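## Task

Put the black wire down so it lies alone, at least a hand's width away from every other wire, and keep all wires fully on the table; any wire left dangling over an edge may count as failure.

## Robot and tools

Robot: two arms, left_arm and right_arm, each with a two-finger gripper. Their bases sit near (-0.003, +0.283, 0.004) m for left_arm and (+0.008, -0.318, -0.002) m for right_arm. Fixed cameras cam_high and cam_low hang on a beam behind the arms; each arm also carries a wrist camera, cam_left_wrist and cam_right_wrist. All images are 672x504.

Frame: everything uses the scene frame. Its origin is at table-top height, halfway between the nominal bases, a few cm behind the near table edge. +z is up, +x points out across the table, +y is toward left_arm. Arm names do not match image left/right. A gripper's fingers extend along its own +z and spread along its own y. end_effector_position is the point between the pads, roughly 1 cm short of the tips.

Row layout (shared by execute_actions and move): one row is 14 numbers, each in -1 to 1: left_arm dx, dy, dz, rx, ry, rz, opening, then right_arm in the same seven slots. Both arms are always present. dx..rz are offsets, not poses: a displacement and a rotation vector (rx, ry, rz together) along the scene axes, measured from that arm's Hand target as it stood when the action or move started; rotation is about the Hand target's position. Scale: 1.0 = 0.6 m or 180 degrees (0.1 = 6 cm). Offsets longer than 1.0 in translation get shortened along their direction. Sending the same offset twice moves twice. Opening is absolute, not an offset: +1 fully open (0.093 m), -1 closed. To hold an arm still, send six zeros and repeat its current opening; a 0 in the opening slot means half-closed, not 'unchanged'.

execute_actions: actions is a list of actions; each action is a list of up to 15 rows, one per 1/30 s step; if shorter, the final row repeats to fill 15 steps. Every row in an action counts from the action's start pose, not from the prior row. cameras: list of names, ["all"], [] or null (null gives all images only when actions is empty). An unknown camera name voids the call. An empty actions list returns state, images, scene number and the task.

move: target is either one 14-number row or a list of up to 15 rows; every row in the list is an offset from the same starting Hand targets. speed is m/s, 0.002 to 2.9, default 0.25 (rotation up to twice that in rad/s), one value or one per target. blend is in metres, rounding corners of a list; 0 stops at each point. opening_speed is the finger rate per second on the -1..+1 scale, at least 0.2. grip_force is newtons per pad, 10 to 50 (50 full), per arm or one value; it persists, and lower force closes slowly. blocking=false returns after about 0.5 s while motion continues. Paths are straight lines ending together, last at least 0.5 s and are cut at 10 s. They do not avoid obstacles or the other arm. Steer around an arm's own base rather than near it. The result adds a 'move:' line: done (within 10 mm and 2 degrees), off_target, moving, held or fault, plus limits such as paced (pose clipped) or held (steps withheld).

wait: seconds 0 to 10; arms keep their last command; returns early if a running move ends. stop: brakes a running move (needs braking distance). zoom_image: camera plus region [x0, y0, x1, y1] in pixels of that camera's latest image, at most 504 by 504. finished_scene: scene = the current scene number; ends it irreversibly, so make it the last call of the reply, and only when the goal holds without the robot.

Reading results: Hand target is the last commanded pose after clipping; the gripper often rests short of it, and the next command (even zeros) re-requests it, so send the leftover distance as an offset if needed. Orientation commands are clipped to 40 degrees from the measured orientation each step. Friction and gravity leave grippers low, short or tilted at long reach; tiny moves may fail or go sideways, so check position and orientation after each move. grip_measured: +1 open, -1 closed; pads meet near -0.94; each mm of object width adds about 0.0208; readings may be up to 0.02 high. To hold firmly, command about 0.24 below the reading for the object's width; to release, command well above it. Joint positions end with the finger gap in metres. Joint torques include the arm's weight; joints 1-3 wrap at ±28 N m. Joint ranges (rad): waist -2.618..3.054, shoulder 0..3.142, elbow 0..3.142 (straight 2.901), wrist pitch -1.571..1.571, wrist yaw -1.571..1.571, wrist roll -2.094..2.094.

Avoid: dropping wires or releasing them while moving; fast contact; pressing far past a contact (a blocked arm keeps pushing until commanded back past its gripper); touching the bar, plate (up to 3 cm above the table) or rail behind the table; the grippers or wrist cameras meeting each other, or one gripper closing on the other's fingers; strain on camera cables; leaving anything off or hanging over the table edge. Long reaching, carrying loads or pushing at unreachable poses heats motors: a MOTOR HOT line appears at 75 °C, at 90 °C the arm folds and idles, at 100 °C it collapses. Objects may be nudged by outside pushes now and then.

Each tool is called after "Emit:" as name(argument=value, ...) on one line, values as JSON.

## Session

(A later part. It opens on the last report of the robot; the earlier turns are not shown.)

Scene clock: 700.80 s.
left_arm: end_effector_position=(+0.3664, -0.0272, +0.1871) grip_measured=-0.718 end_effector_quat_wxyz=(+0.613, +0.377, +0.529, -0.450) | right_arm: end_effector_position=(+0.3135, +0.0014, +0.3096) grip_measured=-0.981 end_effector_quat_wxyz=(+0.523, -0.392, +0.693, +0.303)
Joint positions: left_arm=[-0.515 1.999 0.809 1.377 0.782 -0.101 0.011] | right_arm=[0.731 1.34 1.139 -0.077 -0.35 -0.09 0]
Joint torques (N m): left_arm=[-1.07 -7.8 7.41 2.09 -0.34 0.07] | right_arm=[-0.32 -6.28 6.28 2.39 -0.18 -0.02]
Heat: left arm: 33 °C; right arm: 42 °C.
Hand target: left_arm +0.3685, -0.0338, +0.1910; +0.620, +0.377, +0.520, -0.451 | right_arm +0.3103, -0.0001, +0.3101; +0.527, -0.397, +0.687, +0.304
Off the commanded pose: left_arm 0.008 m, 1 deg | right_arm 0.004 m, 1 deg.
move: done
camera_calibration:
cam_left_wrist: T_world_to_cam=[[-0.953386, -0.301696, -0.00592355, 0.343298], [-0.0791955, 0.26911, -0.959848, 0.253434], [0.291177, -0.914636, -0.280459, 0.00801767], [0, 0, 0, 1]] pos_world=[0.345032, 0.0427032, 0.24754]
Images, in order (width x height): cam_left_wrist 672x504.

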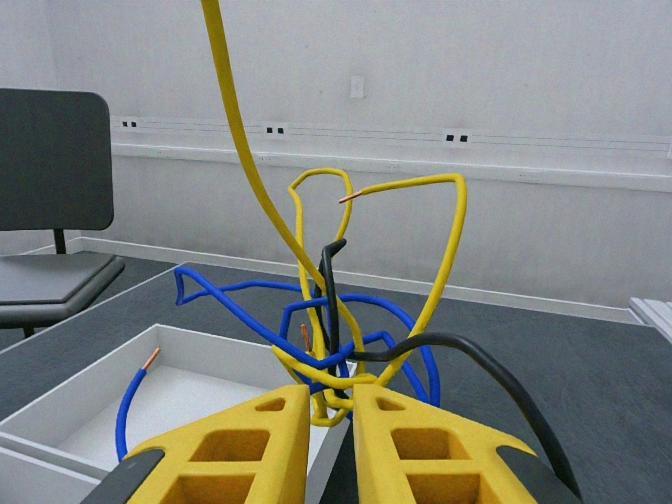

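Emit:
move(target=[[-0.057,0.175,-0.017,0,0,0,-0.6,0,0,0,0,0,0,-1],[-0.214,0.39,0.048,0.317,0.103,0,-0.6,-0.1,0,-0.08,0,0,0,-1],[-0.214,0.39,0.048,0.317,0.103,0,-0.6,-0.1,0,-0.192,0,0,0,-1]], speed=[0.12,0.2,0.08], cameras=["cam_left_wrist","cam_low"])

Emit:
zoom_image(camera="cam_low", region=[290, 170, 410, 290])

Scene clock: 710.00 s.
left_arm: end_effector_position=(+0.2366, +0.1977, +0.2139) grip_measured=-0.602 end_effector_quat_wxyz=(+0.273, +0.546, +0.764, -0.209) | right_arm: end_effector_position=(+0.2516, -0.0001, +0.2007) grip_measured=-0.981 end_effector_quat_wxyz=(+0.531, -0.401, +0.683, +0.303)
Joint positions: left_arm=[-0.013 1.228 1.211 -1.306 0.638 1.208 0.016] | right_arm=[0.882 1.234 0.602 0.381 -0.214 -0.069 0]
Joint torques (N m): left_arm=[0.84 -2.67 9.07 0.68 0.28 0.26] | right_arm=[0.36 -3.62 6.09 2.47 0.03 0.19]
Heat: left arm: 34 °C; right arm: 42 °C.
Hand target: left_arm +0.2401, +0.2002, +0.2197; +0.277, +0.552, +0.760, -0.201 | right_arm +0.2502, -0.0001, +0.1948; +0.527, -0.397, +0.687, +0.304
Off the commanded pose: left_arm 0.007 m, 1 deg | right_arm 0.006 m, 1 deg.
move: done
camera_calibration:
cam_left_wrist: T_world_to_cam=[[-0.955196, -0.295383, 0.0187158, 0.281549], [-0.290033, 0.921535, -0.258176, -0.0209438], [0.0590137, -0.252037, -0.965916, 0.329577], [0, 0, 0, 1]] pos_world=[0.243411, 0.185531, 0.307667]
Images, in order (width x height): cam_low 672x504, cam_left_wrist 672x504.

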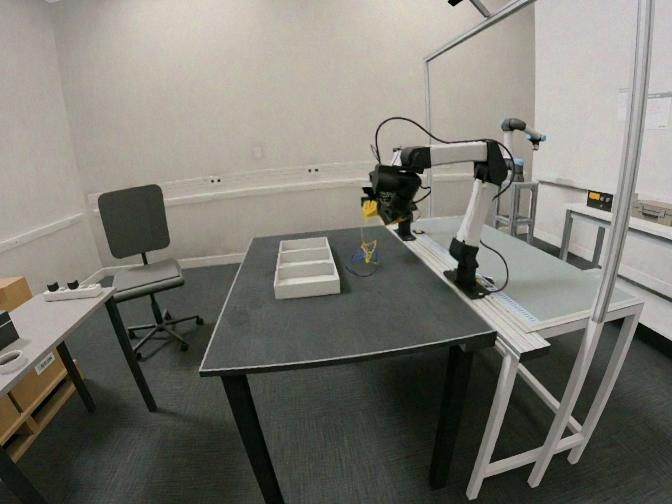

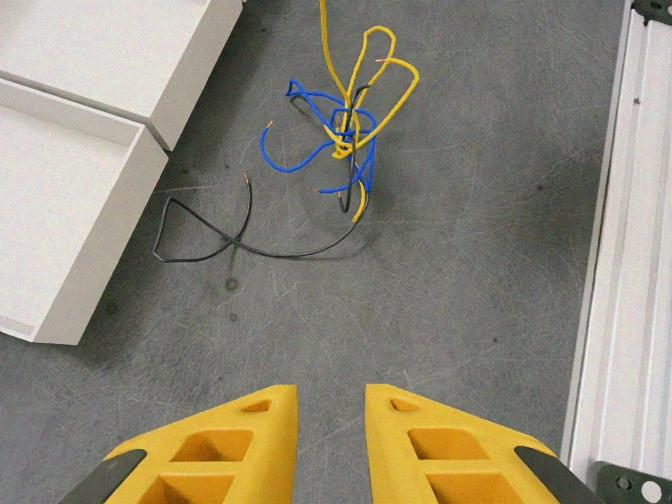

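Scaled by 4.200.

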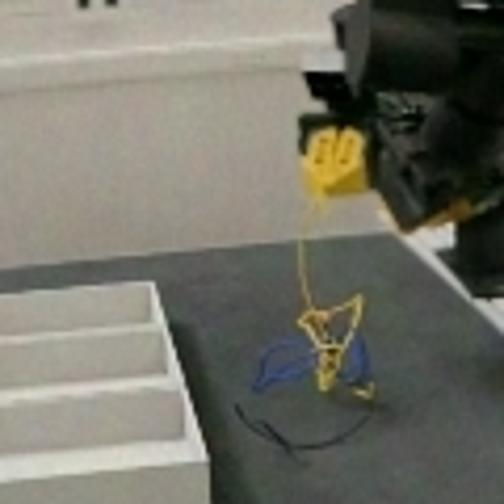

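Emit:
zoom_image(camera="cam_left_wrist", region=[240, 0, 430, 240])

Scaled by 2.100.

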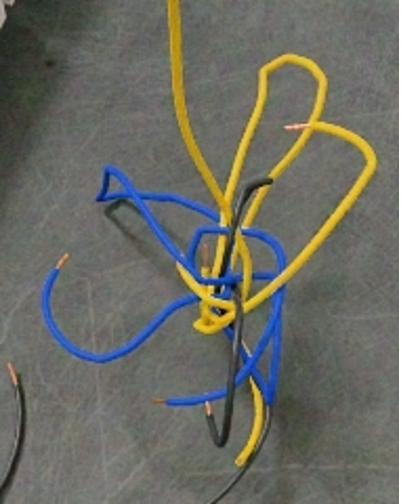

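Emit:
move(target=[0,-0.05,0,0,0,0,-0.6,0,-0.15,-0.115,0,0,0,-1], speed=0.12, cameras=["cam_left_wrist"])

Emit:
zoom_image(camera="cam_left_wrist", region=[240, 0, 430, 240])

Scene clock: 712.47 s.
left_arm: end_effector_position=(+0.2415, +0.1720, +0.2158) grip_measured=-0.602 end_effector_quat_wxyz=(+0.270, +0.548, +0.764, -0.207) | right_arm: end_effector_position=(+0.2524, -0.0880, +0.1289) grip_measured=-0.981 end_effector_quat_wxyz=(+0.527, -0.393, +0.689, +0.306)
Joint positions: left_arm=[-0.147 1.228 1.211 -1.22 0.594 1.056 0.016] | right_arm=[0.554 1.171 0.248 0.632 -0.525 -0.145 0]
Joint torques (N m): left_arm=[-0.85 -5.08 6.93 1.06 0.27 0.1] | right_arm=[-0.8 -2.86 5.15 2.29 -0.21 -0.04]
Heat: left arm: 34 °C; right arm: 42 °C.
Hand target: left_arm +0.2402, +0.1703, +0.2197; +0.278, +0.552, +0.760, -0.201 | right_arm +0.2502, -0.0901, +0.1259; +0.527, -0.397, +0.687, +0.304
Off the commanded pose: left_arm 0.005 m, 1 deg | right_arm 0.004 m, 1 deg.
move: done
camera_calibration:
cam_left_wrist: T_world_to_cam=[[-0.955784, -0.29353, 0.0178077, 0.2786], [-0.28843, 0.923928, -0.251328, 0.00247998], [0.0573193, -0.245351, -0.967738, 0.324175], [0, 0, 0, 1]] pos_world=[0.248415, 0.159023, 0.309378]
Images, in order (width x height): cam_left_wrist 672x504.

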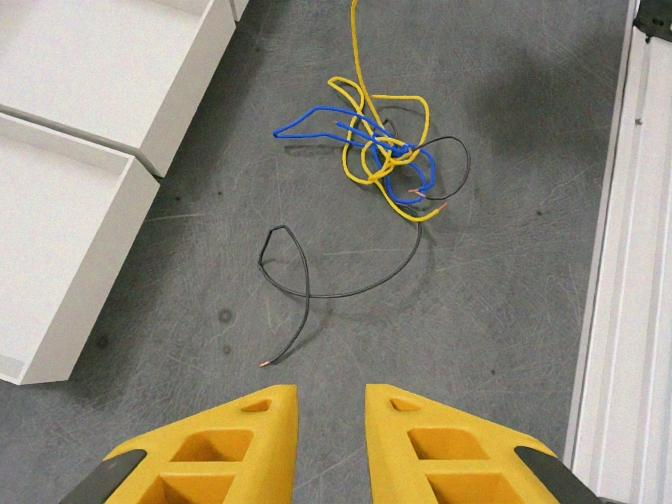

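Scaled by 2.100.

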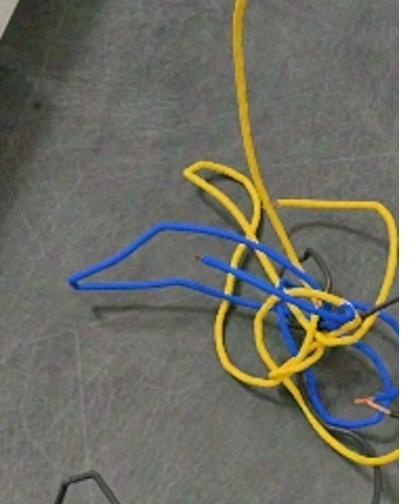

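Emit:
zoom_image(camera="cam_left_wrist", region=[345, 95, 485, 235])

Scaled by 3.600.

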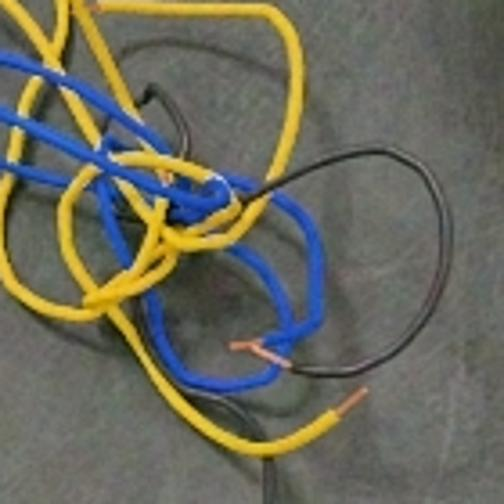

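Emit:
move(target=[[-0.05,0.08,0.03,0,0,0,-0.6,0.15,0.017,-0.03,-0.12,0.069,0,-1],[-0.05,0.08,0.03,0,0,0,-0.6,0.15,0.017,-0.155,-0.12,0.069,0,-1],[-0.05,0.08,0.03,0,0,0,-0.6,0.15,0.017,-0.155,-0.12,0.069,0,-0.5],[-0.05,0.08,0.03,0,0,0,-0.6,0.12,-0.01,-0.06,-0.12,0.069,0,-0.5],[-0.05,0.08,0.03,0,0,0,-0.6,-0.027,0.053,0.107,-0.2165,0.125,0,-0.5]], speed=[0.15,0.12,0.1,0.12,0.25], blend=[0.02,0,0,0.03,0], cameras=["cam_left_wrist","cam_right_wrist"])

Emit:
zoom_image(camera="cam_right_wrist", region=[200, 100, 480, 380])

Scene clock: 723.13 s.
left_arm: end_effector_position=(+0.2100, +0.2188, +0.2254) grip_measured=-0.602 end_effector_quat_wxyz=(+0.258, +0.545, +0.769, -0.209) | right_arm: end_effector_position=(+0.2325, -0.0589, +0.1848) grip_measured=-0.502 end_effector_quat_wxyz=(+0.224, -0.488, +0.833, +0.132)
Joint positions: left_arm=[0.096 1.189 1.25 -1.489 0.639 1.343 0.016] | right_arm=[0.845 1.379 1.245 -0.917 -0.135 -0.233 0.021]
Joint torques (N m): left_arm=[0.99 -4.22 8.94 0.45 0.53 0.28] | right_arm=[0.05 -4.31 9.14 1.19 -0.03 0.2]
Heat: left arm: 33 °C; right arm: 41 °C.
Hand target: left_arm +0.2101, +0.2182, +0.2377; +0.278, +0.552, +0.760, -0.201 | right_arm +0.2341, -0.0584, +0.1901; +0.224, -0.483, +0.836, +0.129
Off the commanded pose: left_arm 0.012 m, 3 deg | right_arm 0.006 m, 1 deg.
move: off_target (left_arm); target 3's new opening was sent with right_arm's hand 0.011 m and 1 deg from that target
camera_calibration:
cam_left_wrist: T_world_to_cam=[[-0.954095, -0.297144, 0.0375172, 0.258073], [-0.297463, 0.925534, -0.234311, -0.0496787], [0.0349008, -0.234715, -0.971437, 0.35], [0, 0, 0, 1]] pos_world=[0.219233, 0.204815, 0.318681]
cam_right_wrist: T_world_to_cam=[[0.876709, -0.481013, -0.00275455, -0.229765], [-0.480105, -0.874672, -0.0666941, 0.110368], [0.0296714, 0.0597938, -0.99777, 0.267356], [0, 0, 0, 1]] pos_world=[0.246492, -0.0299705, 0.273488]
Images, in order (width x height): cam_left_wrist 672x504, cam_right_wrist 672x504.

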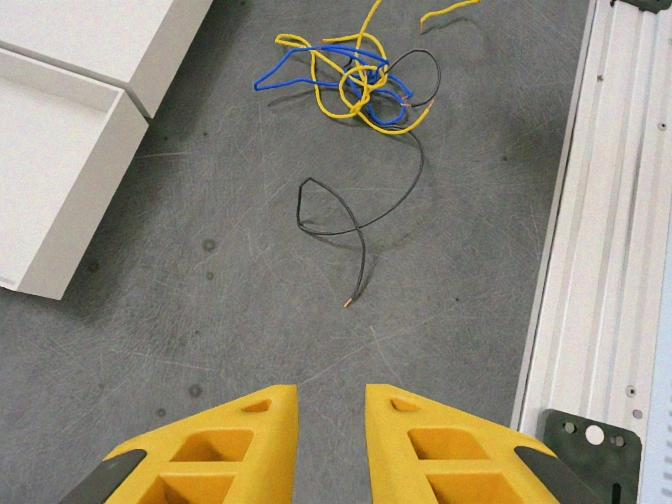

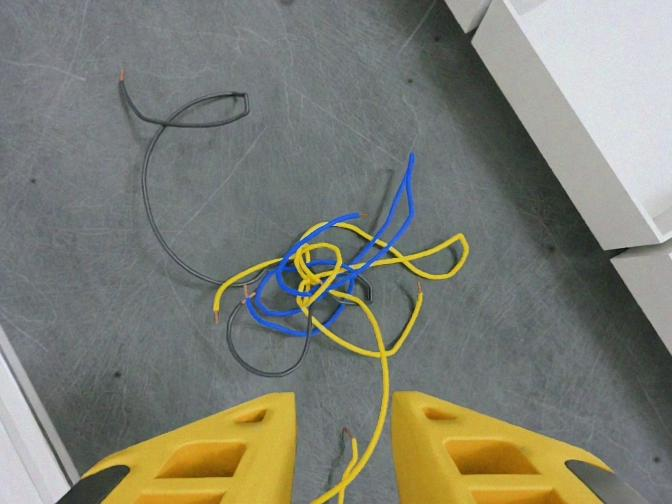

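Scaled by 1.800.

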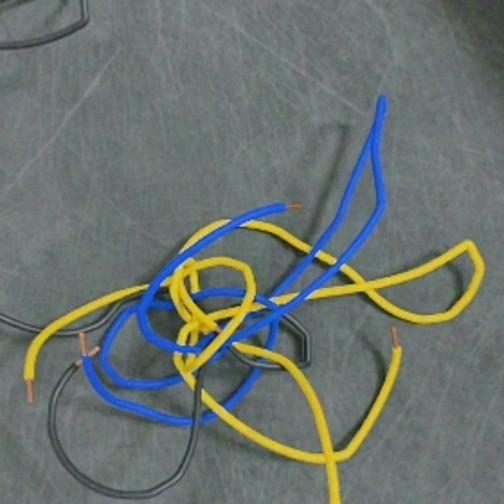

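Emit:
zoom_image(camera="cam_right_wrist", region=[280, 230, 400, 350])

Scaled by 4.200.

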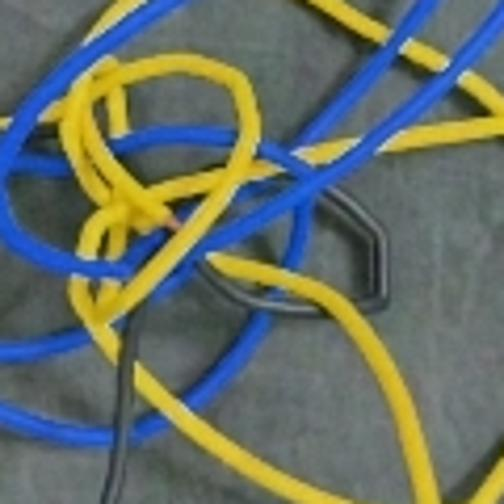

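Emit:
move(target=[0,0,0,0,0,0,-0.6,0.04,0.02,-0.175,-0.0326,0.1186,-0.4893,-0.5], speed=0.25, cameras=["cam_right_wrist"])

Emit:
zoom_image(camera="cam_right_wrist", region=[240, 260, 450, 450])

Scene clock: 730.40 s.
left_arm: end_effector_position=(+0.2100, +0.2188, +0.2254) grip_measured=-0.602 end_effector_quat_wxyz=(+0.258, +0.545, +0.769, -0.209) | right_arm: end_effector_position=(+0.2555, -0.0487, +0.0823) grip_measured=-0.502 end_effector_quat_wxyz=(+0.089, +0.240, +0.966, -0.023)
Joint positions: left_arm=[0.096 1.189 1.25 -1.489 0.639 1.343 0.016] | right_arm=[0.967 1.896 1.513 -1.147 0.184 1.398 0.021]
Joint torques (N m): left_arm=[1.1 -4.19 8.92 0.43 0.54 0.28] | right_arm=[-0.8 -7.43 8.38 0.12 0.06 0.2]
Heat: left arm: 33 °C; right arm: 42 °C.
Hand target: left_arm +0.2101, +0.2182, +0.2377; +0.278, +0.552, +0.760, -0.201 | right_arm +0.2580, -0.0463, +0.0851; +0.084, +0.249, +0.964, -0.021
Off the commanded pose: left_arm 0.012 m, 3 deg | right_arm 0.005 m, 1 deg.
move: off_target (left_arm)
camera_calibration:
cam_right_wrist: T_world_to_cam=[[-0.4616, -0.887087, -0.00154946, 0.0766972], [-0.854036, 0.443928, 0.271201, 0.255365], [-0.239891, 0.12651, -0.962521, 0.233003], [0, 0, 0, 1]] pos_world=[0.30939, -0.074804, 0.155134]
Images, in order (width x height): cam_right_wrist 672x504.

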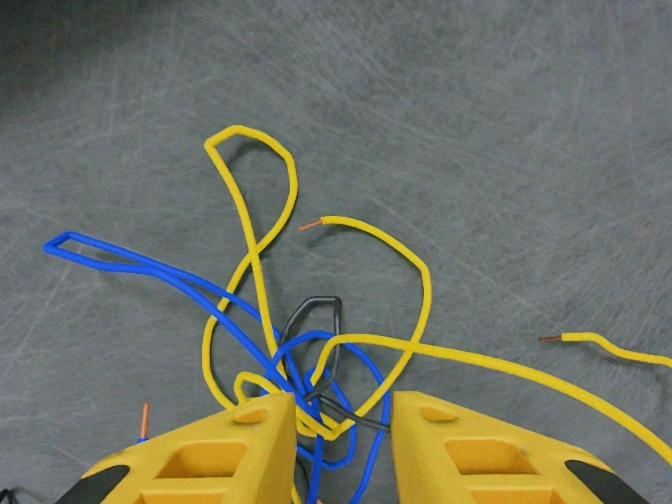

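Scaled by 2.400.

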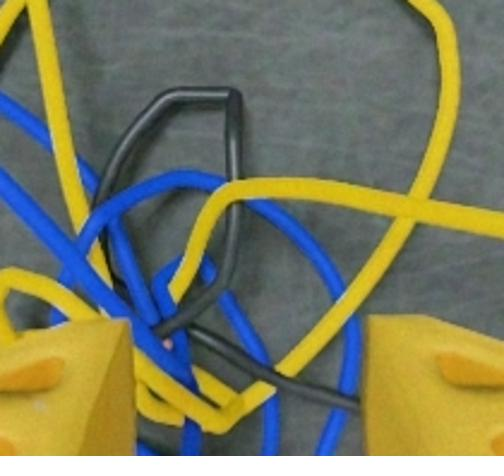

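Emit:
move(target=[[0,0,0,0,0,0,-0.6,-0.003,0.012,-0.06,0,0,0,-0.42],[0,0,0,0,0,0,-0.6,-0.003,0.012,-0.108,0,0,0,-0.42]], speed=[0.15,0.06], cameras=["cam_right_wrist"])

Emit:
zoom_image(camera="cam_right_wrist", region=[220, 270, 470, 480])

Scene clock: 733.77 s.
left_arm: end_effector_position=(+0.2100, +0.2188, +0.2254) grip_measured=-0.602 end_effector_quat_wxyz=(+0.258, +0.545, +0.769, -0.209) | right_arm: end_effector_position=(+0.2608, -0.0392, +0.0328) grip_measured=-0.421 end_effector_quat_wxyz=(+0.092, +0.248, +0.964, -0.015)
Joint positions: left_arm=[0.096 1.189 1.25 -1.489 0.639 1.343 0.016] | right_arm=[0.971 1.968 1.409 -0.957 0.183 1.415 0.025]
Joint torques (N m): left_arm=[0.85 -4.23 8.79 0.42 0.54 0.31] | right_arm=[0.39 -7.13 4.25 0.6 0.07 0.2]
Heat: left arm: 33 °C; right arm: 42 °C.
Hand target: left_arm +0.2101, +0.2182, +0.2377; +0.278, +0.552, +0.760, -0.201 | right_arm +0.2562, -0.0391, +0.0203; +0.084, +0.249, +0.965, -0.021
Off the commanded pose: left_arm 0.012 m, 3 deg | right_arm 0.013 m, 1 deg.
move: off_target (left_arm, right_arm)
camera_calibration:
cam_right_wrist: T_world_to_cam=[[-0.473074, -0.880799, -0.0198739, 0.0914522], [-0.850988, 0.45099, 0.269124, 0.268744], [-0.228081, 0.144228, -0.9629, 0.182958], [0, 0, 0, 1]] pos_world=[0.313691, -0.0670376, 0.105662]
Images, in order (width x height): cam_right_wrist 672x504.

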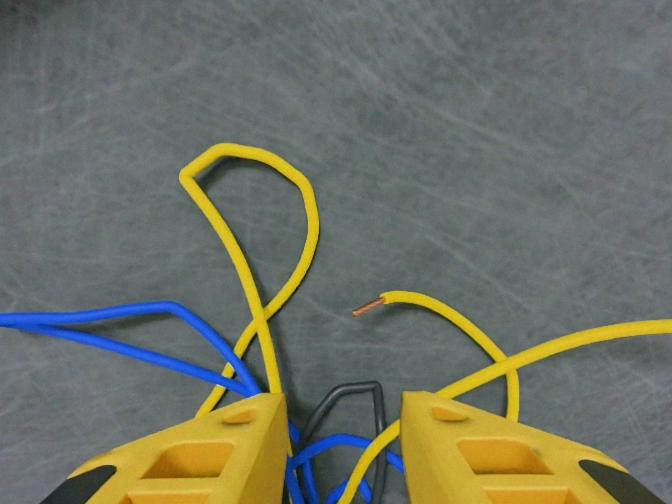

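Scaled by 2.016.

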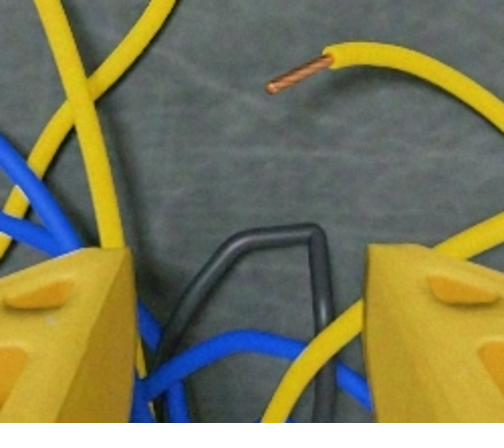

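Emit:
move(target=[0,0,0,0,0,0,-0.6,-0.012,0.005,-0.029,0,0,0,-0.42], speed=0.06, cameras=["cam_right_wrist"])

Emit:
zoom_image(camera="cam_right_wrist", region=[240, 340, 440, 504])

Scene clock: 735.23 s.
left_arm: end_effector_position=(+0.2100, +0.2188, +0.2254) grip_measured=-0.602 end_effector_quat_wxyz=(+0.258, +0.545, +0.769, -0.209) | right_arm: end_effector_position=(+0.2562, -0.0356, +0.0225) grip_measured=-0.421 end_effector_quat_wxyz=(+0.096, +0.250, +0.963, -0.010)
Joint positions: left_arm=[0.096 1.189 1.25 -1.489 0.639 1.343 0.016] | right_arm=[0.988 1.972 1.371 -0.905 0.188 1.437 0.025]
Joint torques (N m): left_arm=[0.96 -4.31 8.88 0.39 0.53 0.28] | right_arm=[0.64 -6.08 3.59 0.72 0.03 0.19]
Heat: left arm: 33 °C; right arm: 42 °C.
Hand target: left_arm +0.2101, +0.2182, +0.2377; +0.278, +0.552, +0.760, -0.201 | right_arm +0.2490, -0.0362, +0.0028; +0.084, +0.249, +0.964, -0.022
Off the commanded pose: left_arm 0.012 m, 3 deg | right_arm 0.021 m, 2 deg.
move: off_target (left_arm, right_arm)
camera_calibration:
cam_right_wrist: T_world_to_cam=[[-0.476976, -0.878315, -0.0324916, 0.0935881], [-0.851682, 0.452749, 0.263925, 0.266331], [-0.217099, 0.153558, -0.963996, 0.169126], [0, 0, 0, 1]] pos_world=[0.308186, -0.0643522, 0.0957857]
Images, in order (width x height): cam_right_wrist 672x504.

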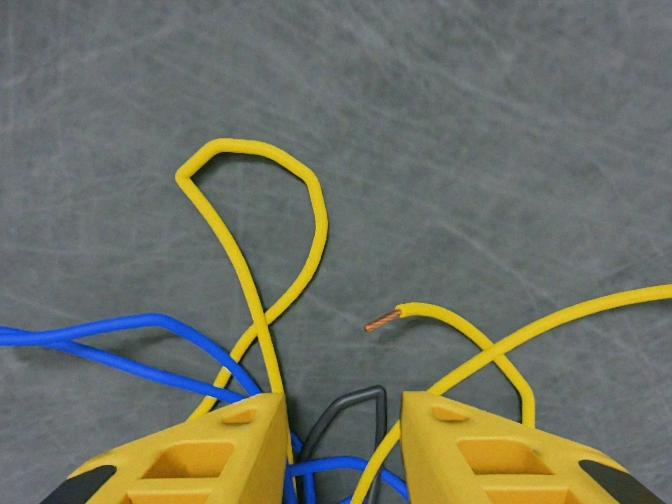

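Scaled by 2.520.

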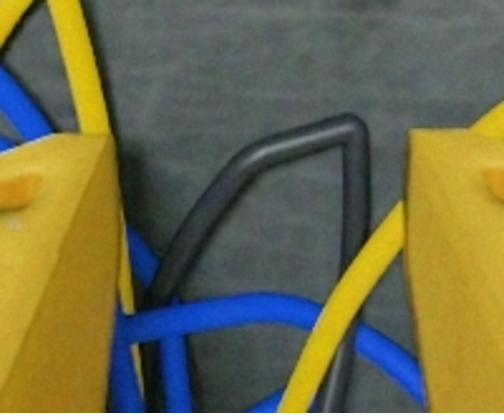

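Emit:
move(target=[[0,0,0,0,0,0,-0.6,-0.015,0.008,0.03,0,0,0,-0.45],[0,0,0,0,0,0,-0.6,-0.015,0.008,-0.008,0,0,0,-0.45]], speed=0.08, cameras=["cam_right_wrist"])

Emit:
zoom_image(camera="cam_right_wrist", region=[240, 340, 440, 504])

Scene clock: 737.17 s.
left_arm: end_effector_position=(+0.2100, +0.2188, +0.2254) grip_measured=-0.602 end_effector_quat_wxyz=(+0.258, +0.545, +0.769, -0.209) | right_arm: end_effector_position=(+0.2548, -0.0343, +0.0222) grip_measured=-0.448 end_effector_quat_wxyz=(+0.113, +0.254, +0.961, -0.014)
Joint positions: left_arm=[0.096 1.189 1.25 -1.489 0.639 1.343 0.016] | right_arm=[1.009 1.972 1.364 -0.898 0.224 1.465 0.024]
Joint torques (N m): left_arm=[0.95 -4.29 8.91 0.4 0.51 0.31] | right_arm=[1.29 -5.85 2.96 0.75 -0.27 0.19]
Heat: left arm: 33 °C; right arm: 41 °C.
Hand target: left_arm +0.2101, +0.2182, +0.2377; +0.278, +0.552, +0.760, -0.201 | right_arm +0.2400, -0.0312, -0.0019; +0.084, +0.249, +0.964, -0.021
Off the commanded pose: left_arm 0.012 m, 3 deg | right_arm 0.028 m, 3 deg.
move: off_target (left_arm, right_arm)
camera_calibration:
cam_right_wrist: T_world_to_cam=[[-0.482796, -0.87505, -0.0345756, 0.0956561], [-0.855845, 0.463097, 0.230372, 0.266749], [-0.185575, 0.140814, -0.972488, 0.159974], [0, 0, 0, 1]] pos_world=[0.304166, -0.0623534, 0.0974287]
Images, in order (width x height): cam_right_wrist 672x504.

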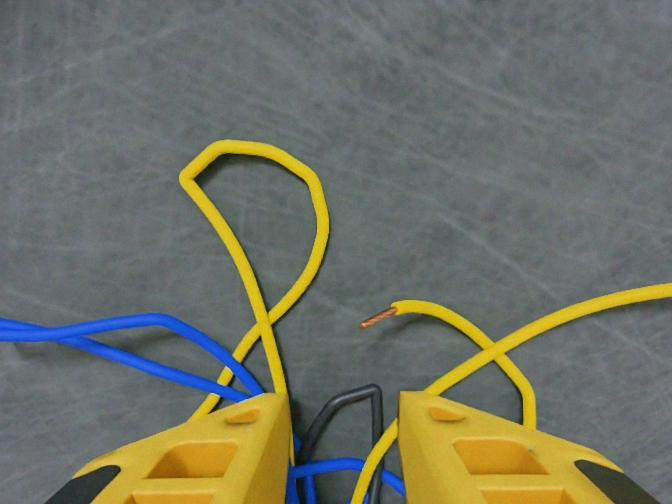

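Scaled by 2.520.

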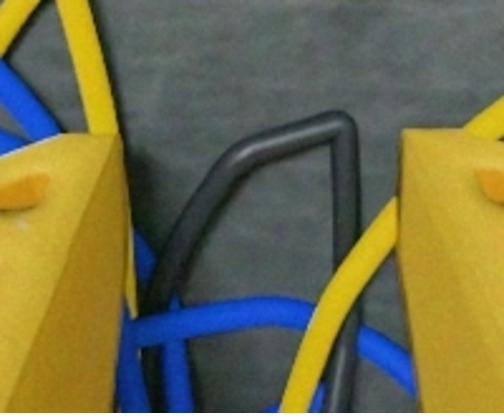

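Emit:
move(target=[[0,0,0,0,0,0,-0.6,0,0.003,0.055,0,0,0,-0.48],[0,0,0,0,0,0,-0.6,0.002,0.003,0.012,0,0,0,-0.48]], speed=0.1, cameras=["cam_right_wrist"])

Emit:
zoom_image(camera="cam_right_wrist", region=[240, 340, 440, 504])

Scene clock: 739.50 s.
left_arm: end_effector_position=(+0.2100, +0.2188, +0.2254) grip_measured=-0.602 end_effector_quat_wxyz=(+0.258, +0.545, +0.769, -0.209) | right_arm: end_effector_position=(+0.2498, -0.0321, +0.0225) grip_measured=-0.478 end_effector_quat_wxyz=(+0.103, +0.251, +0.962, -0.018)
Joint positions: left_arm=[0.096 1.189 1.25 -1.489 0.639 1.343 0.016] | right_arm=[1.016 1.98 1.38 -0.922 0.208 1.468 0.022]
Joint torques (N m): left_arm=[0.96 -4.21 8.75 0.41 0.53 0.28] | right_arm=[0.68 -6.56 3.82 0.67 -0.16 0.16]
Heat: left arm: 33 °C; right arm: 41 °C.
Hand target: left_arm +0.2101, +0.2182, +0.2377; +0.278, +0.552, +0.760, -0.201 | right_arm +0.2413, -0.0296, +0.0053; +0.084, +0.249, +0.964, -0.021
Off the commanded pose: left_arm 0.012 m, 3 deg | right_arm 0.019 m, 2 deg.
move: off_target (left_arm, right_arm)
camera_calibration:
cam_right_wrist: T_world_to_cam=[[-0.47867, -0.877755, -0.020545, 0.0938438], [-0.853069, 0.459417, 0.247406, 0.26025], [-0.207723, 0.135952, -0.968694, 0.164395], [0, 0, 0, 1]] pos_world=[0.30108, -0.0595412, 0.0967893]
Images, in order (width x height): cam_right_wrist 672x504.

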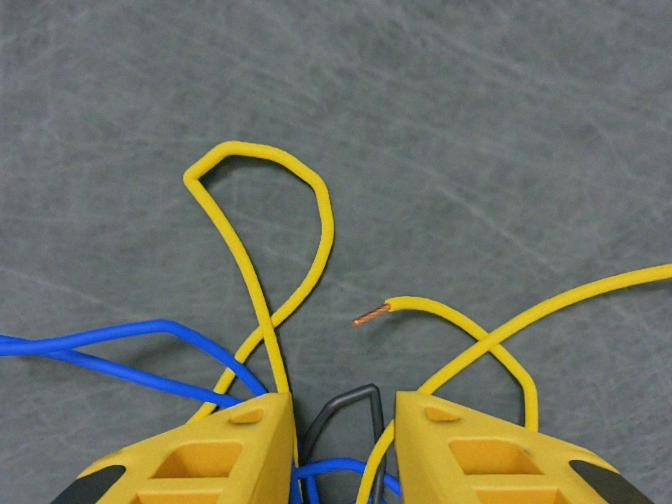

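Scaled by 2.520.

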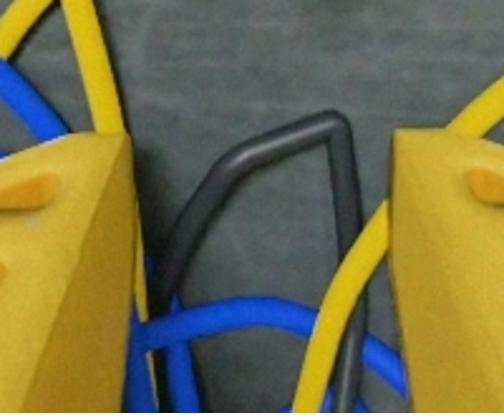

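Emit:
move(target=[[0,0,0,0,0,0,-0.6,0,0,0.08,0,0,0,-0.48],[0,0,0,0,0,0,-0.6,-0.033,-0.09,0.27,0,0,0,-0.48]], speed=0.25, blend=[0.02,0], cameras=["cam_right_wrist"])

Emit:
zoom_image(camera="cam_right_wrist", region=[90, 170, 330, 400])

Scene clock: 744.07 s.
left_arm: end_effector_position=(+0.2100, +0.2188, +0.2254) grip_measured=-0.602 end_effector_quat_wxyz=(+0.258, +0.545, +0.769, -0.209) | right_arm: end_effector_position=(+0.2220, -0.0839, +0.1606) grip_measured=-0.478 end_effector_quat_wxyz=(+0.087, +0.253, +0.963, -0.027)
Joint positions: left_arm=[0.096 1.189 1.25 -1.489 0.639 1.343 0.016] | right_arm=[0.984 1.713 1.594 -1.426 0.185 1.441 0.022]
Joint torques (N m): left_arm=[0.81 -4.22 8.79 0.44 0.54 0.3] | right_arm=[-0.5 -7.32 7.65 0.09 0.04 0]
Heat: left arm: 33 °C; right arm: 41 °C.
Hand target: left_arm +0.2101, +0.2182, +0.2377; +0.278, +0.552, +0.760, -0.201 | right_arm +0.2214, -0.0836, +0.1673; +0.084, +0.249, +0.964, -0.022
Off the commanded pose: left_arm 0.012 m, 3 deg | right_arm 0.007 m, 1 deg.
move: off_target (left_arm)
camera_calibration:
cam_right_wrist: T_world_to_cam=[[-0.48412, -0.87499, 0.00461793, 0.035276], [-0.841366, 0.466952, 0.272137, 0.220198], [-0.240273, 0.127861, -0.962248, 0.304923], [0, 0, 0, 1]] pos_world=[0.27561, -0.110944, 0.233324]
Images, in order (width x height): cam_right_wrist 672x504.

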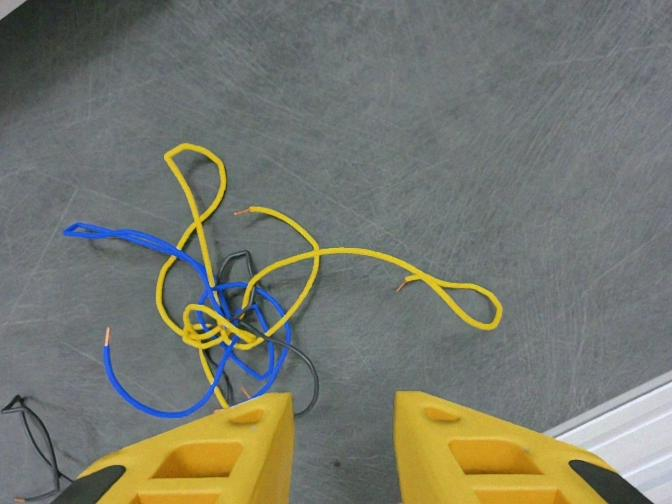

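Scaled by 2.100.

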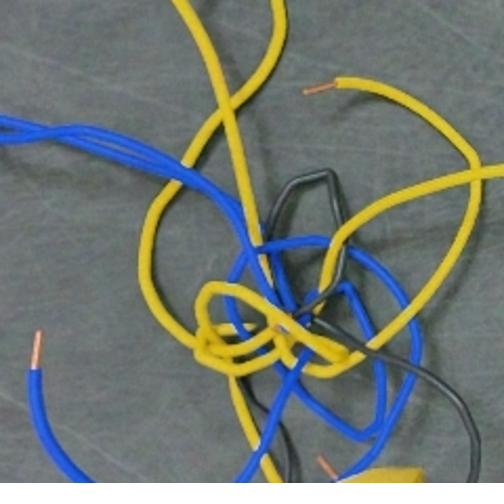

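Emit:
move(target=[0,0,0,0,0,0,-0.6,-0.039,-0.027,-0.165,0,0,0.5,-0.5], speed=0.3, cameras=["cam_right_wrist"])

Scene clock: 749.73 s.
left_arm: end_effector_position=(+0.2100, +0.2188, +0.2254) grip_measured=-0.602 end_effector_quat_wxyz=(+0.258, +0.545, +0.769, -0.209) | right_arm: end_effector_position=(+0.1991, -0.0981, +0.0676) grip_measured=-0.499 end_effector_quat_wxyz=(+0.070, -0.503, +0.861, +0.039)
Joint positions: left_arm=[0.096 1.189 1.25 -1.489 0.639 1.343 0.016] | right_arm=[0.893 1.52 1.016 -0.899 -0.03 -0.217 0.021]
Joint torques (N m): left_arm=[0.8 -4.25 8.92 0.42 0.53 0.31] | right_arm=[-0.85 -6.84 4.96 0.79 -0.14 -0.04]
Heat: left arm: 34 °C; right arm: 41 °C.
Hand target: left_arm +0.2101, +0.2182, +0.2377; +0.278, +0.552, +0.760, -0.201 | right_arm +0.1980, -0.0996, +0.0683; +0.075, -0.506, +0.858, +0.045
Off the commanded pose: left_arm 0.012 m, 3 deg | right_arm 0.002 m, 1 deg.
move: off_target (left_arm)
camera_calibration:
cam_right_wrist: T_world_to_cam=[[0.875201, -0.483759, -0.000269777, -0.219792], [-0.462356, -0.836643, 0.293694, 0.0280686], [-0.142303, -0.256917, -0.955899, 0.153999], [0, 0, 0, 1]] pos_world=[0.227254, -0.0432779, 0.138905]
Images, in order (width x height): cam_right_wrist 672x504.

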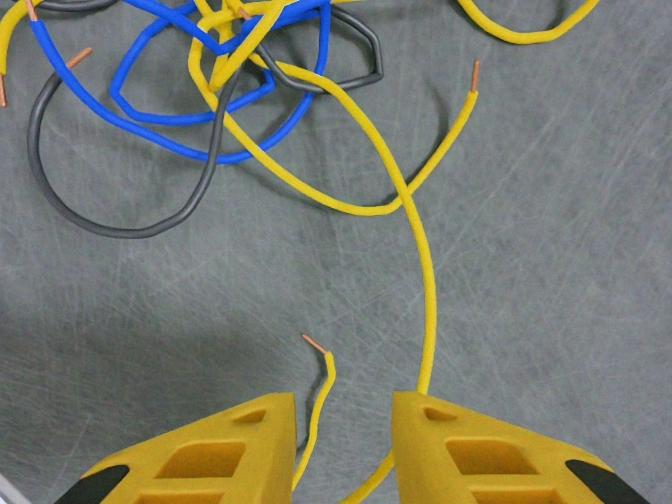

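Emit:
move(target=[[0,-0.15,0,0,0,0,-0.55,0.02,-0.27,0.2,0,0,0,-0.5],[0.025,-0.53,-0.246,0.134,0.036,0,-0.55,0.02,-0.27,0.2,0,0,0,-0.5]], speed=0.3, blend=[0.05,0], cameras=["cam_left_wrist"])

Scene clock: 754.10 s.
left_arm: end_effector_position=(+0.2233, -0.0929, +0.0872) grip_measured=-0.552 end_effector_quat_wxyz=(+0.107, +0.588, +0.799, -0.070) | right_arm: end_effector_position=(+0.2087, -0.2619, +0.1824) grip_measured=-0.499 end_effector_quat_wxyz=(+0.072, -0.503, +0.860, +0.042)
Joint positions: left_arm=[-1.086 2.014 1.617 -0.936 -0.005 0.234 0.019] | right_arm=[0.212 1.238 1.249 -1.468 -0.136 -0.893 0.021]
Joint torques (N m): left_arm=[-0.42 -10.04 9.52 0.79 -0.21 0] | right_arm=[-0.85 -2.48 8.34 0.33 -0.26 -0.03]
Heat: left arm: 34 °C; right arm: 41 °C.
Hand target: left_arm +0.2251, -0.0998, +0.0902; +0.113, +0.585, +0.800, -0.069 | right_arm +0.2100, -0.2616, +0.1882; +0.075, -0.506, +0.858, +0.045
Off the commanded pose: left_arm 0.008 m, 1 deg | right_arm 0.006 m, 1 deg.
move: done
camera_calibration:
cam_left_wrist: T_world_to_cam=[[-0.959883, -0.280295, -0.00776299, 0.190149], [-0.276871, 0.943054, 0.184368, 0.170847], [-0.0443565, 0.179121, -0.982827, 0.19934], [0, 0, 0, 1]] pos_world=[0.238665, -0.143526, 0.165894]
Images, in order (width x height): cam_left_wrist 672x504.

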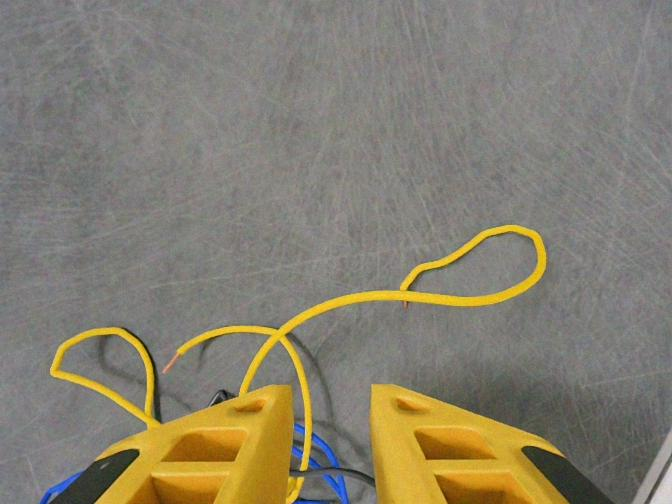

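Emit:
move(target=[[0.04,0.044,-0.02,0,0,0,-0.68,0,0,0,0,0,0,-0.5],[0.04,0.044,-0.107,0,0,0,-0.68,0,0,0,0,0,0,-0.5]], speed=0.12, cameras=["cam_left_wrist"])

Emit:
zoom_image(camera="cam_left_wrist", region=[200, 280, 440, 480])

Scene clock: 757.10 s.
left_arm: end_effector_position=(+0.2511, -0.0736, +0.0357) grip_measured=-0.678 end_effector_quat_wxyz=(+0.121, +0.581, +0.803, -0.065) | right_arm: end_effector_position=(+0.2087, -0.2619, +0.1824) grip_measured=-0.499 end_effector_quat_wxyz=(+0.072, -0.503, +0.860, +0.042)
Joint positions: left_arm=[-1.003 2.036 1.441 -0.714 -0.005 0.302 0.013] | right_arm=[0.212 1.238 1.249 -1.468 -0.136 -0.893 0.021]
Joint torques (N m): left_arm=[0.51 -9.8 5.68 1.06 0.1 0.26] | right_arm=[-0.8 -2.45 8.31 0.34 -0.23 -0.03]
Heat: left arm: 34 °C; right arm: 41 °C.
Hand target: left_arm +0.2492, -0.0734, +0.0260; +0.113, +0.585, +0.800, -0.069 | right_arm +0.2100, -0.2616, +0.1882; +0.075, -0.506, +0.858, +0.045
Off the commanded pose: left_arm 0.010 m, 1 deg | right_arm 0.006 m, 1 deg.
move: done
camera_calibration:
cam_left_wrist: T_world_to_cam=[[-0.954125, -0.297921, -0.0298241, 0.219868], [-0.2986, 0.939494, 0.167895, 0.175623], [-0.0219999, 0.169099, -0.985354, 0.140184], [0, 0, 0, 1]] pos_world=[0.265306, -0.123198, 0.115202]
Images, in order (width x height): cam_left_wrist 672x504.

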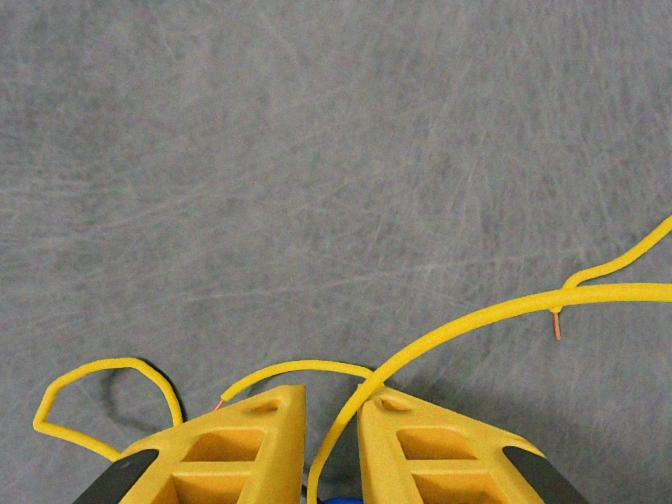

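Scaled by 2.100.

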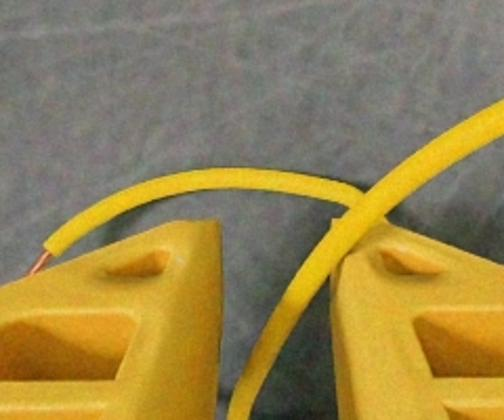

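Emit:
move(target=[[0,0,0,0,0,0,-1,0,0,0,0,0,0,-0.5],[0.008,0.067,0.183,0,0,0,-1,0,0,0,0,0,0,-0.5],[0.068,0.172,0.167,0,0,0.722,-1,0,0,0,0,0,0,-0.5],[0.068,0.172,0.03,0,0,0.722,-1,0,0,0,0,0,0,-0.5]], speed=[0.2,0.2,0.4,0.12], blend=[0,0.03,0,0], cameras=["cam_left_wrist","cam_right_wrist"])

Scene clock: 764.30 s.
left_arm: end_effector_position=(+0.2914, +0.0285, +0.0531) grip_measured=-0.974 end_effector_quat_wxyz=(+0.113, -0.475, +0.871, +0.066) | right_arm: end_effector_position=(+0.2087, -0.2619, +0.1824) grip_measured=-0.499 end_effector_quat_wxyz=(+0.072, -0.503, +0.860, +0.042)
Joint positions: left_arm=[-0.894 2.125 1.67 -1.201 -0.3 -1.861 0] | right_arm=[0.212 1.238 1.249 -1.468 -0.136 -0.893 0.021]
Joint torques (N m): left_arm=[0.29 -9.94 5.14 0.15 -0.33 0.04] | right_arm=[-0.79 -2.44 8.23 0.33 -0.25 -0.05]
Heat: left arm: 35 °C; right arm: 41 °C.
Hand target: left_arm +0.2900, +0.0298, +0.0440; +0.110, -0.477, +0.869, +0.074 | right_arm +0.2100, -0.2616, +0.1882; +0.075, -0.506, +0.858, +0.045
Off the commanded pose: left_arm 0.009 m, 1 deg | right_arm 0.006 m, 1 deg.
move: done
camera_calibration:
cam_left_wrist: T_world_to_cam=[[0.82963, -0.558314, -0.000381558, -0.224708], [-0.549278, -0.816326, 0.17862, 0.211316], [-0.100038, -0.147979, -0.983918, 0.172689], [0, 0, 0, 1]] pos_world=[0.319771, 0.0725998, 0.132081]
cam_right_wrist: T_world_to_cam=[[0.875615, -0.482994, -0.00382887, -0.306593], [-0.461545, -0.839014, 0.288153, -0.138118], [-0.142389, -0.250544, -0.957577, 0.225038], [0, 0, 0, 1]] pos_world=[0.236753, -0.207583, 0.254116]
Images, in order (width x height): cam_left_wrist 672x504, cam_right_wrist 672x504.

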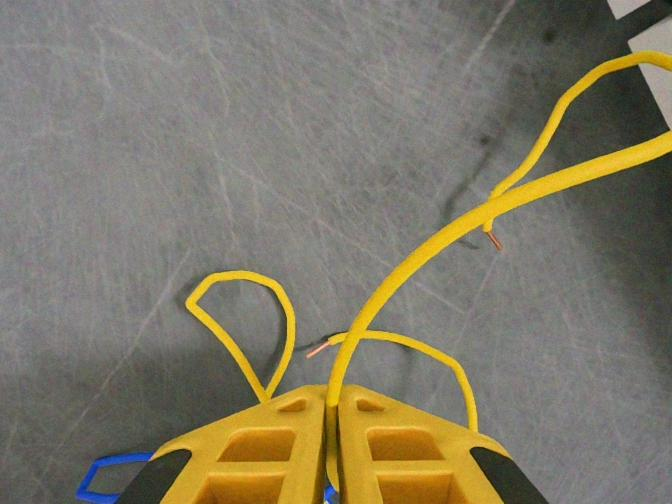

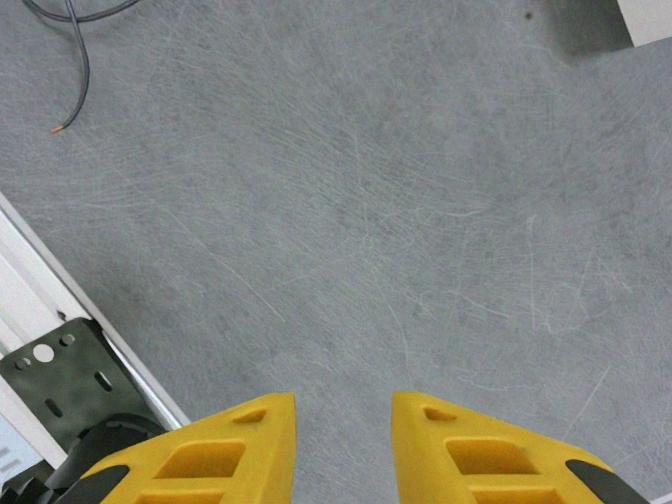

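Emit:
move(target=[[0,0,-0.035,0,0,0,-1,0,0,0,0,0,0,-0.5],[0,0,-0.035,0,0,0,-0.5,0,0,0,0,0,0,-0.5],[-0.02,-0.02,0.2,0,0,0,-0.5,0,0,0,0,0,0,-0.5]], speed=[0.1,0.1,0.2], cameras=["cam_left_wrist"])

Scene clock: 769.23 s.
left_arm: end_effector_position=(+0.2812, +0.0225, +0.1497) grip_measured=-0.502 end_effector_quat_wxyz=(+0.115, -0.470, +0.873, +0.059) | right_arm: end_effector_position=(+0.2087, -0.2619, +0.1824) grip_measured=-0.499 end_effector_quat_wxyz=(+0.072, -0.503, +0.860, +0.042)
Joint positions: left_arm=[-0.936 2.094 2.004 -1.564 -0.299 -1.891 0.021] | right_arm=[0.212 1.238 1.249 -1.468 -0.136 -0.893 0.021]
Joint torques (N m): left_arm=[-1.17 -13.5 7.92 -0.04 -0.34 -0.02] | right_arm=[-0.8 -2.4 8.32 0.32 -0.25 -0.03]
Heat: left arm: 36 °C; right arm: 41 °C.
Hand target: left_arm +0.2780, +0.0178, +0.1640; +0.110, -0.477, +0.869, +0.073 | right_arm +0.2100, -0.2616, +0.1882; +0.075, -0.506, +0.858, +0.045
Off the commanded pose: left_arm 0.015 m, 2 deg | right_arm 0.006 m, 1 deg.
joint sent to its limit (left arm) — joint 4 (wrist pitch), lower limit. The joint targets are off in orientation, not in position.
move: off_target (left_arm); target 2's new opening was sent with left_arm's hand 0.011 m and 1 deg from that target
camera_calibration:
cam_left_wrist: T_world_to_cam=[[0.822241, -0.569022, 0.0116124, -0.219074], [-0.561471, -0.807654, 0.180123, 0.186573], [-0.0931153, -0.154625, -0.983575, 0.263866], [0, 0, 0, 1]] pos_world=[0.309457, 0.0668291, 0.22847]
Images, in order (width x height): cam_left_wrist 672x504.

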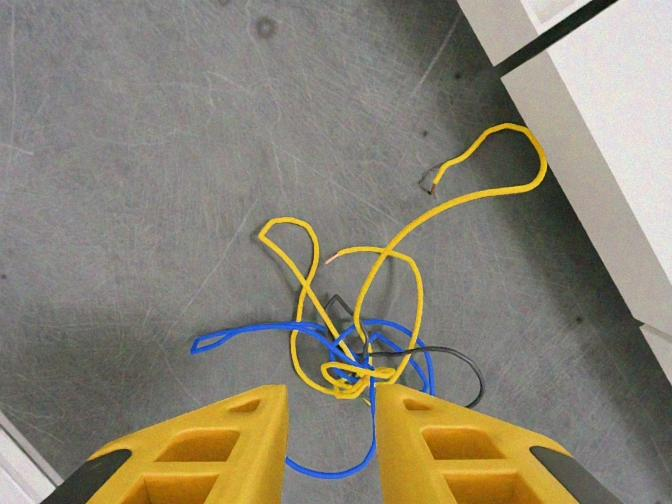

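Emit:
zoom_image(camera="cam_left_wrist", region=[280, 230, 500, 420])

Scaled by 2.291.

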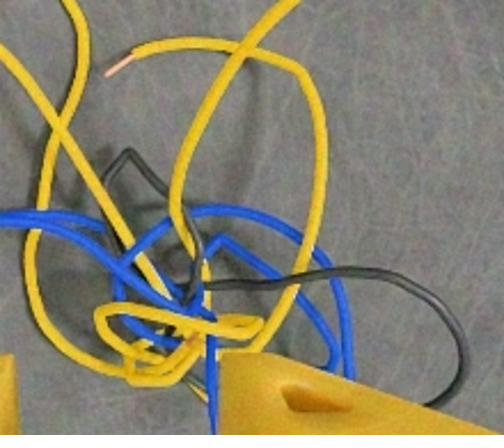

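Emit:
move(target=[-0.007,-0.018,-0.19,0,0,0,-0.64,0,0,0,0,0,0,-0.5], speed=0.15, cameras=["cam_left_wrist"])

Emit:
zoom_image(camera="cam_left_wrist", region=[220, 270, 460, 470])

Scene clock: 772.77 s.
left_arm: end_effector_position=(+0.2799, +0.0115, +0.0575) grip_measured=-0.638 end_effector_quat_wxyz=(+0.113, -0.478, +0.868, +0.069) | right_arm: end_effector_position=(+0.2087, -0.2619, +0.1824) grip_measured=-0.499 end_effector_quat_wxyz=(+0.072, -0.503, +0.860, +0.042)
Joint positions: left_arm=[-0.944 2.158 1.734 -1.256 -0.296 -1.922 0.015] | right_arm=[0.212 1.238 1.249 -1.468 -0.136 -0.893 0.021]
Joint torques (N m): left_arm=[-1.29 -10.47 5.35 0.12 -0.28 -0.01] | right_arm=[-0.84 -2.47 8.27 0.33 -0.26 -0.04]
Heat: left arm: 37 °C; right arm: 41 °C.
Hand target: left_arm +0.2737, +0.0070, +0.0500; +0.110, -0.477, +0.869, +0.074 | right_arm +0.2100, -0.2616, +0.1882; +0.075, -0.506, +0.858, +0.045
Off the commanded pose: left_arm 0.011 m, 1 deg | right_arm 0.006 m, 1 deg.
move: off_target (left_arm)
camera_calibration:
cam_left_wrist: T_world_to_cam=[[0.834322, -0.551244, -0.00609562, -0.225729], [-0.541843, -0.82203, 0.175139, 0.188432], [-0.101555, -0.14282, -0.984525, 0.173751], [0, 0, 0, 1]] pos_world=[0.308076, 0.0552795, 0.136684]
Images, in order (width x height): cam_left_wrist 672x504.

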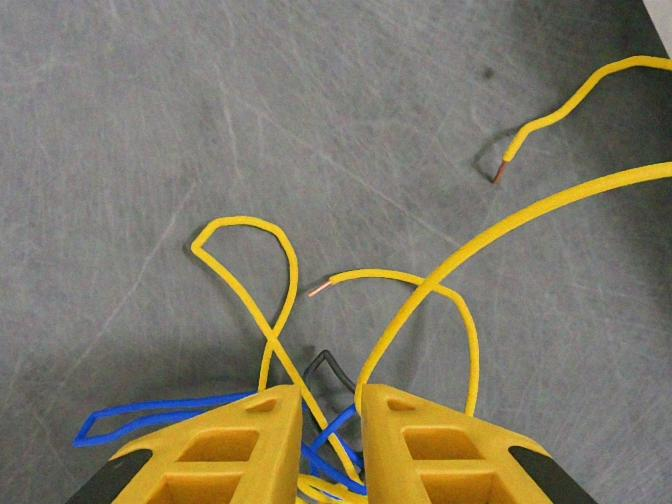

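Scaled by 2.100.

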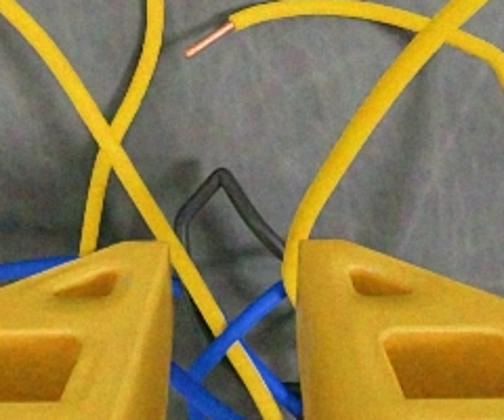

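Emit:
move(target=[-0.011,-0.011,-0.068,0,0,0,-0.58,0,0,0,0,0,0,-0.5], speed=0.08, cameras=["cam_left_wrist"])

Emit:
zoom_image(camera="cam_left_wrist", region=[220, 300, 460, 500])

Scene clock: 774.40 s.
left_arm: end_effector_position=(+0.2736, +0.0062, +0.0233) grip_measured=-0.582 end_effector_quat_wxyz=(+0.113, -0.478, +0.868, +0.071) | right_arm: end_effector_position=(+0.2087, -0.2619, +0.1824) grip_measured=-0.499 end_effector_quat_wxyz=(+0.072, -0.503, +0.860, +0.042)
Joint positions: left_arm=[-0.96 2.196 1.653 -1.145 -0.296 -1.94 0.017] | right_arm=[0.212 1.238 1.249 -1.468 -0.136 -0.893 0.021]
Joint torques (N m): left_arm=[-1.44 -9.63 4.6 0.33 -0.28 -0.05] | right_arm=[-0.8 -2.43 8.31 0.32 -0.25 -0.04]
Heat: left arm: 37 °C; right arm: 41 °C.
Hand target: left_arm +0.2671, +0.0004, +0.0092; +0.110, -0.477, +0.869, +0.073 | right_arm +0.2100, -0.2616, +0.1882; +0.075, -0.506, +0.858, +0.045
Off the commanded pose: left_arm 0.017 m, 0 deg | right_arm 0.006 m, 1 deg.
move: off_target (left_arm)
camera_calibration:
cam_left_wrist: T_world_to_cam=[[0.834459, -0.551012, -0.00801697, -0.223516], [-0.541576, -0.822684, 0.172881, 0.186731], [-0.101855, -0.13992, -0.98491, 0.138752], [0, 0, 0, 1]] pos_world=[0.301777, 0.0498748, 0.102584]
Images, in order (width x height): cam_left_wrist 672x504.

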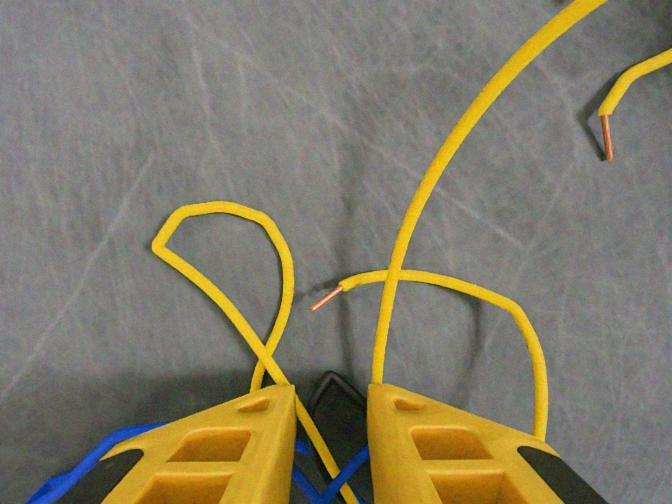

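Scaled by 2.100.

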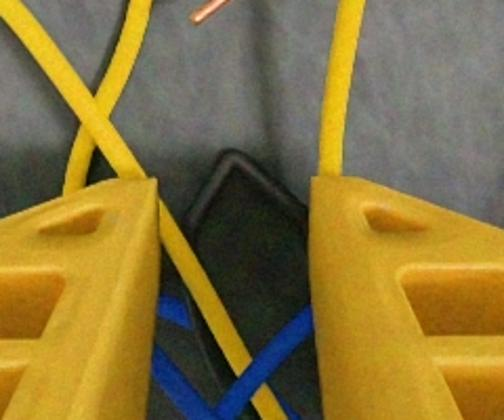

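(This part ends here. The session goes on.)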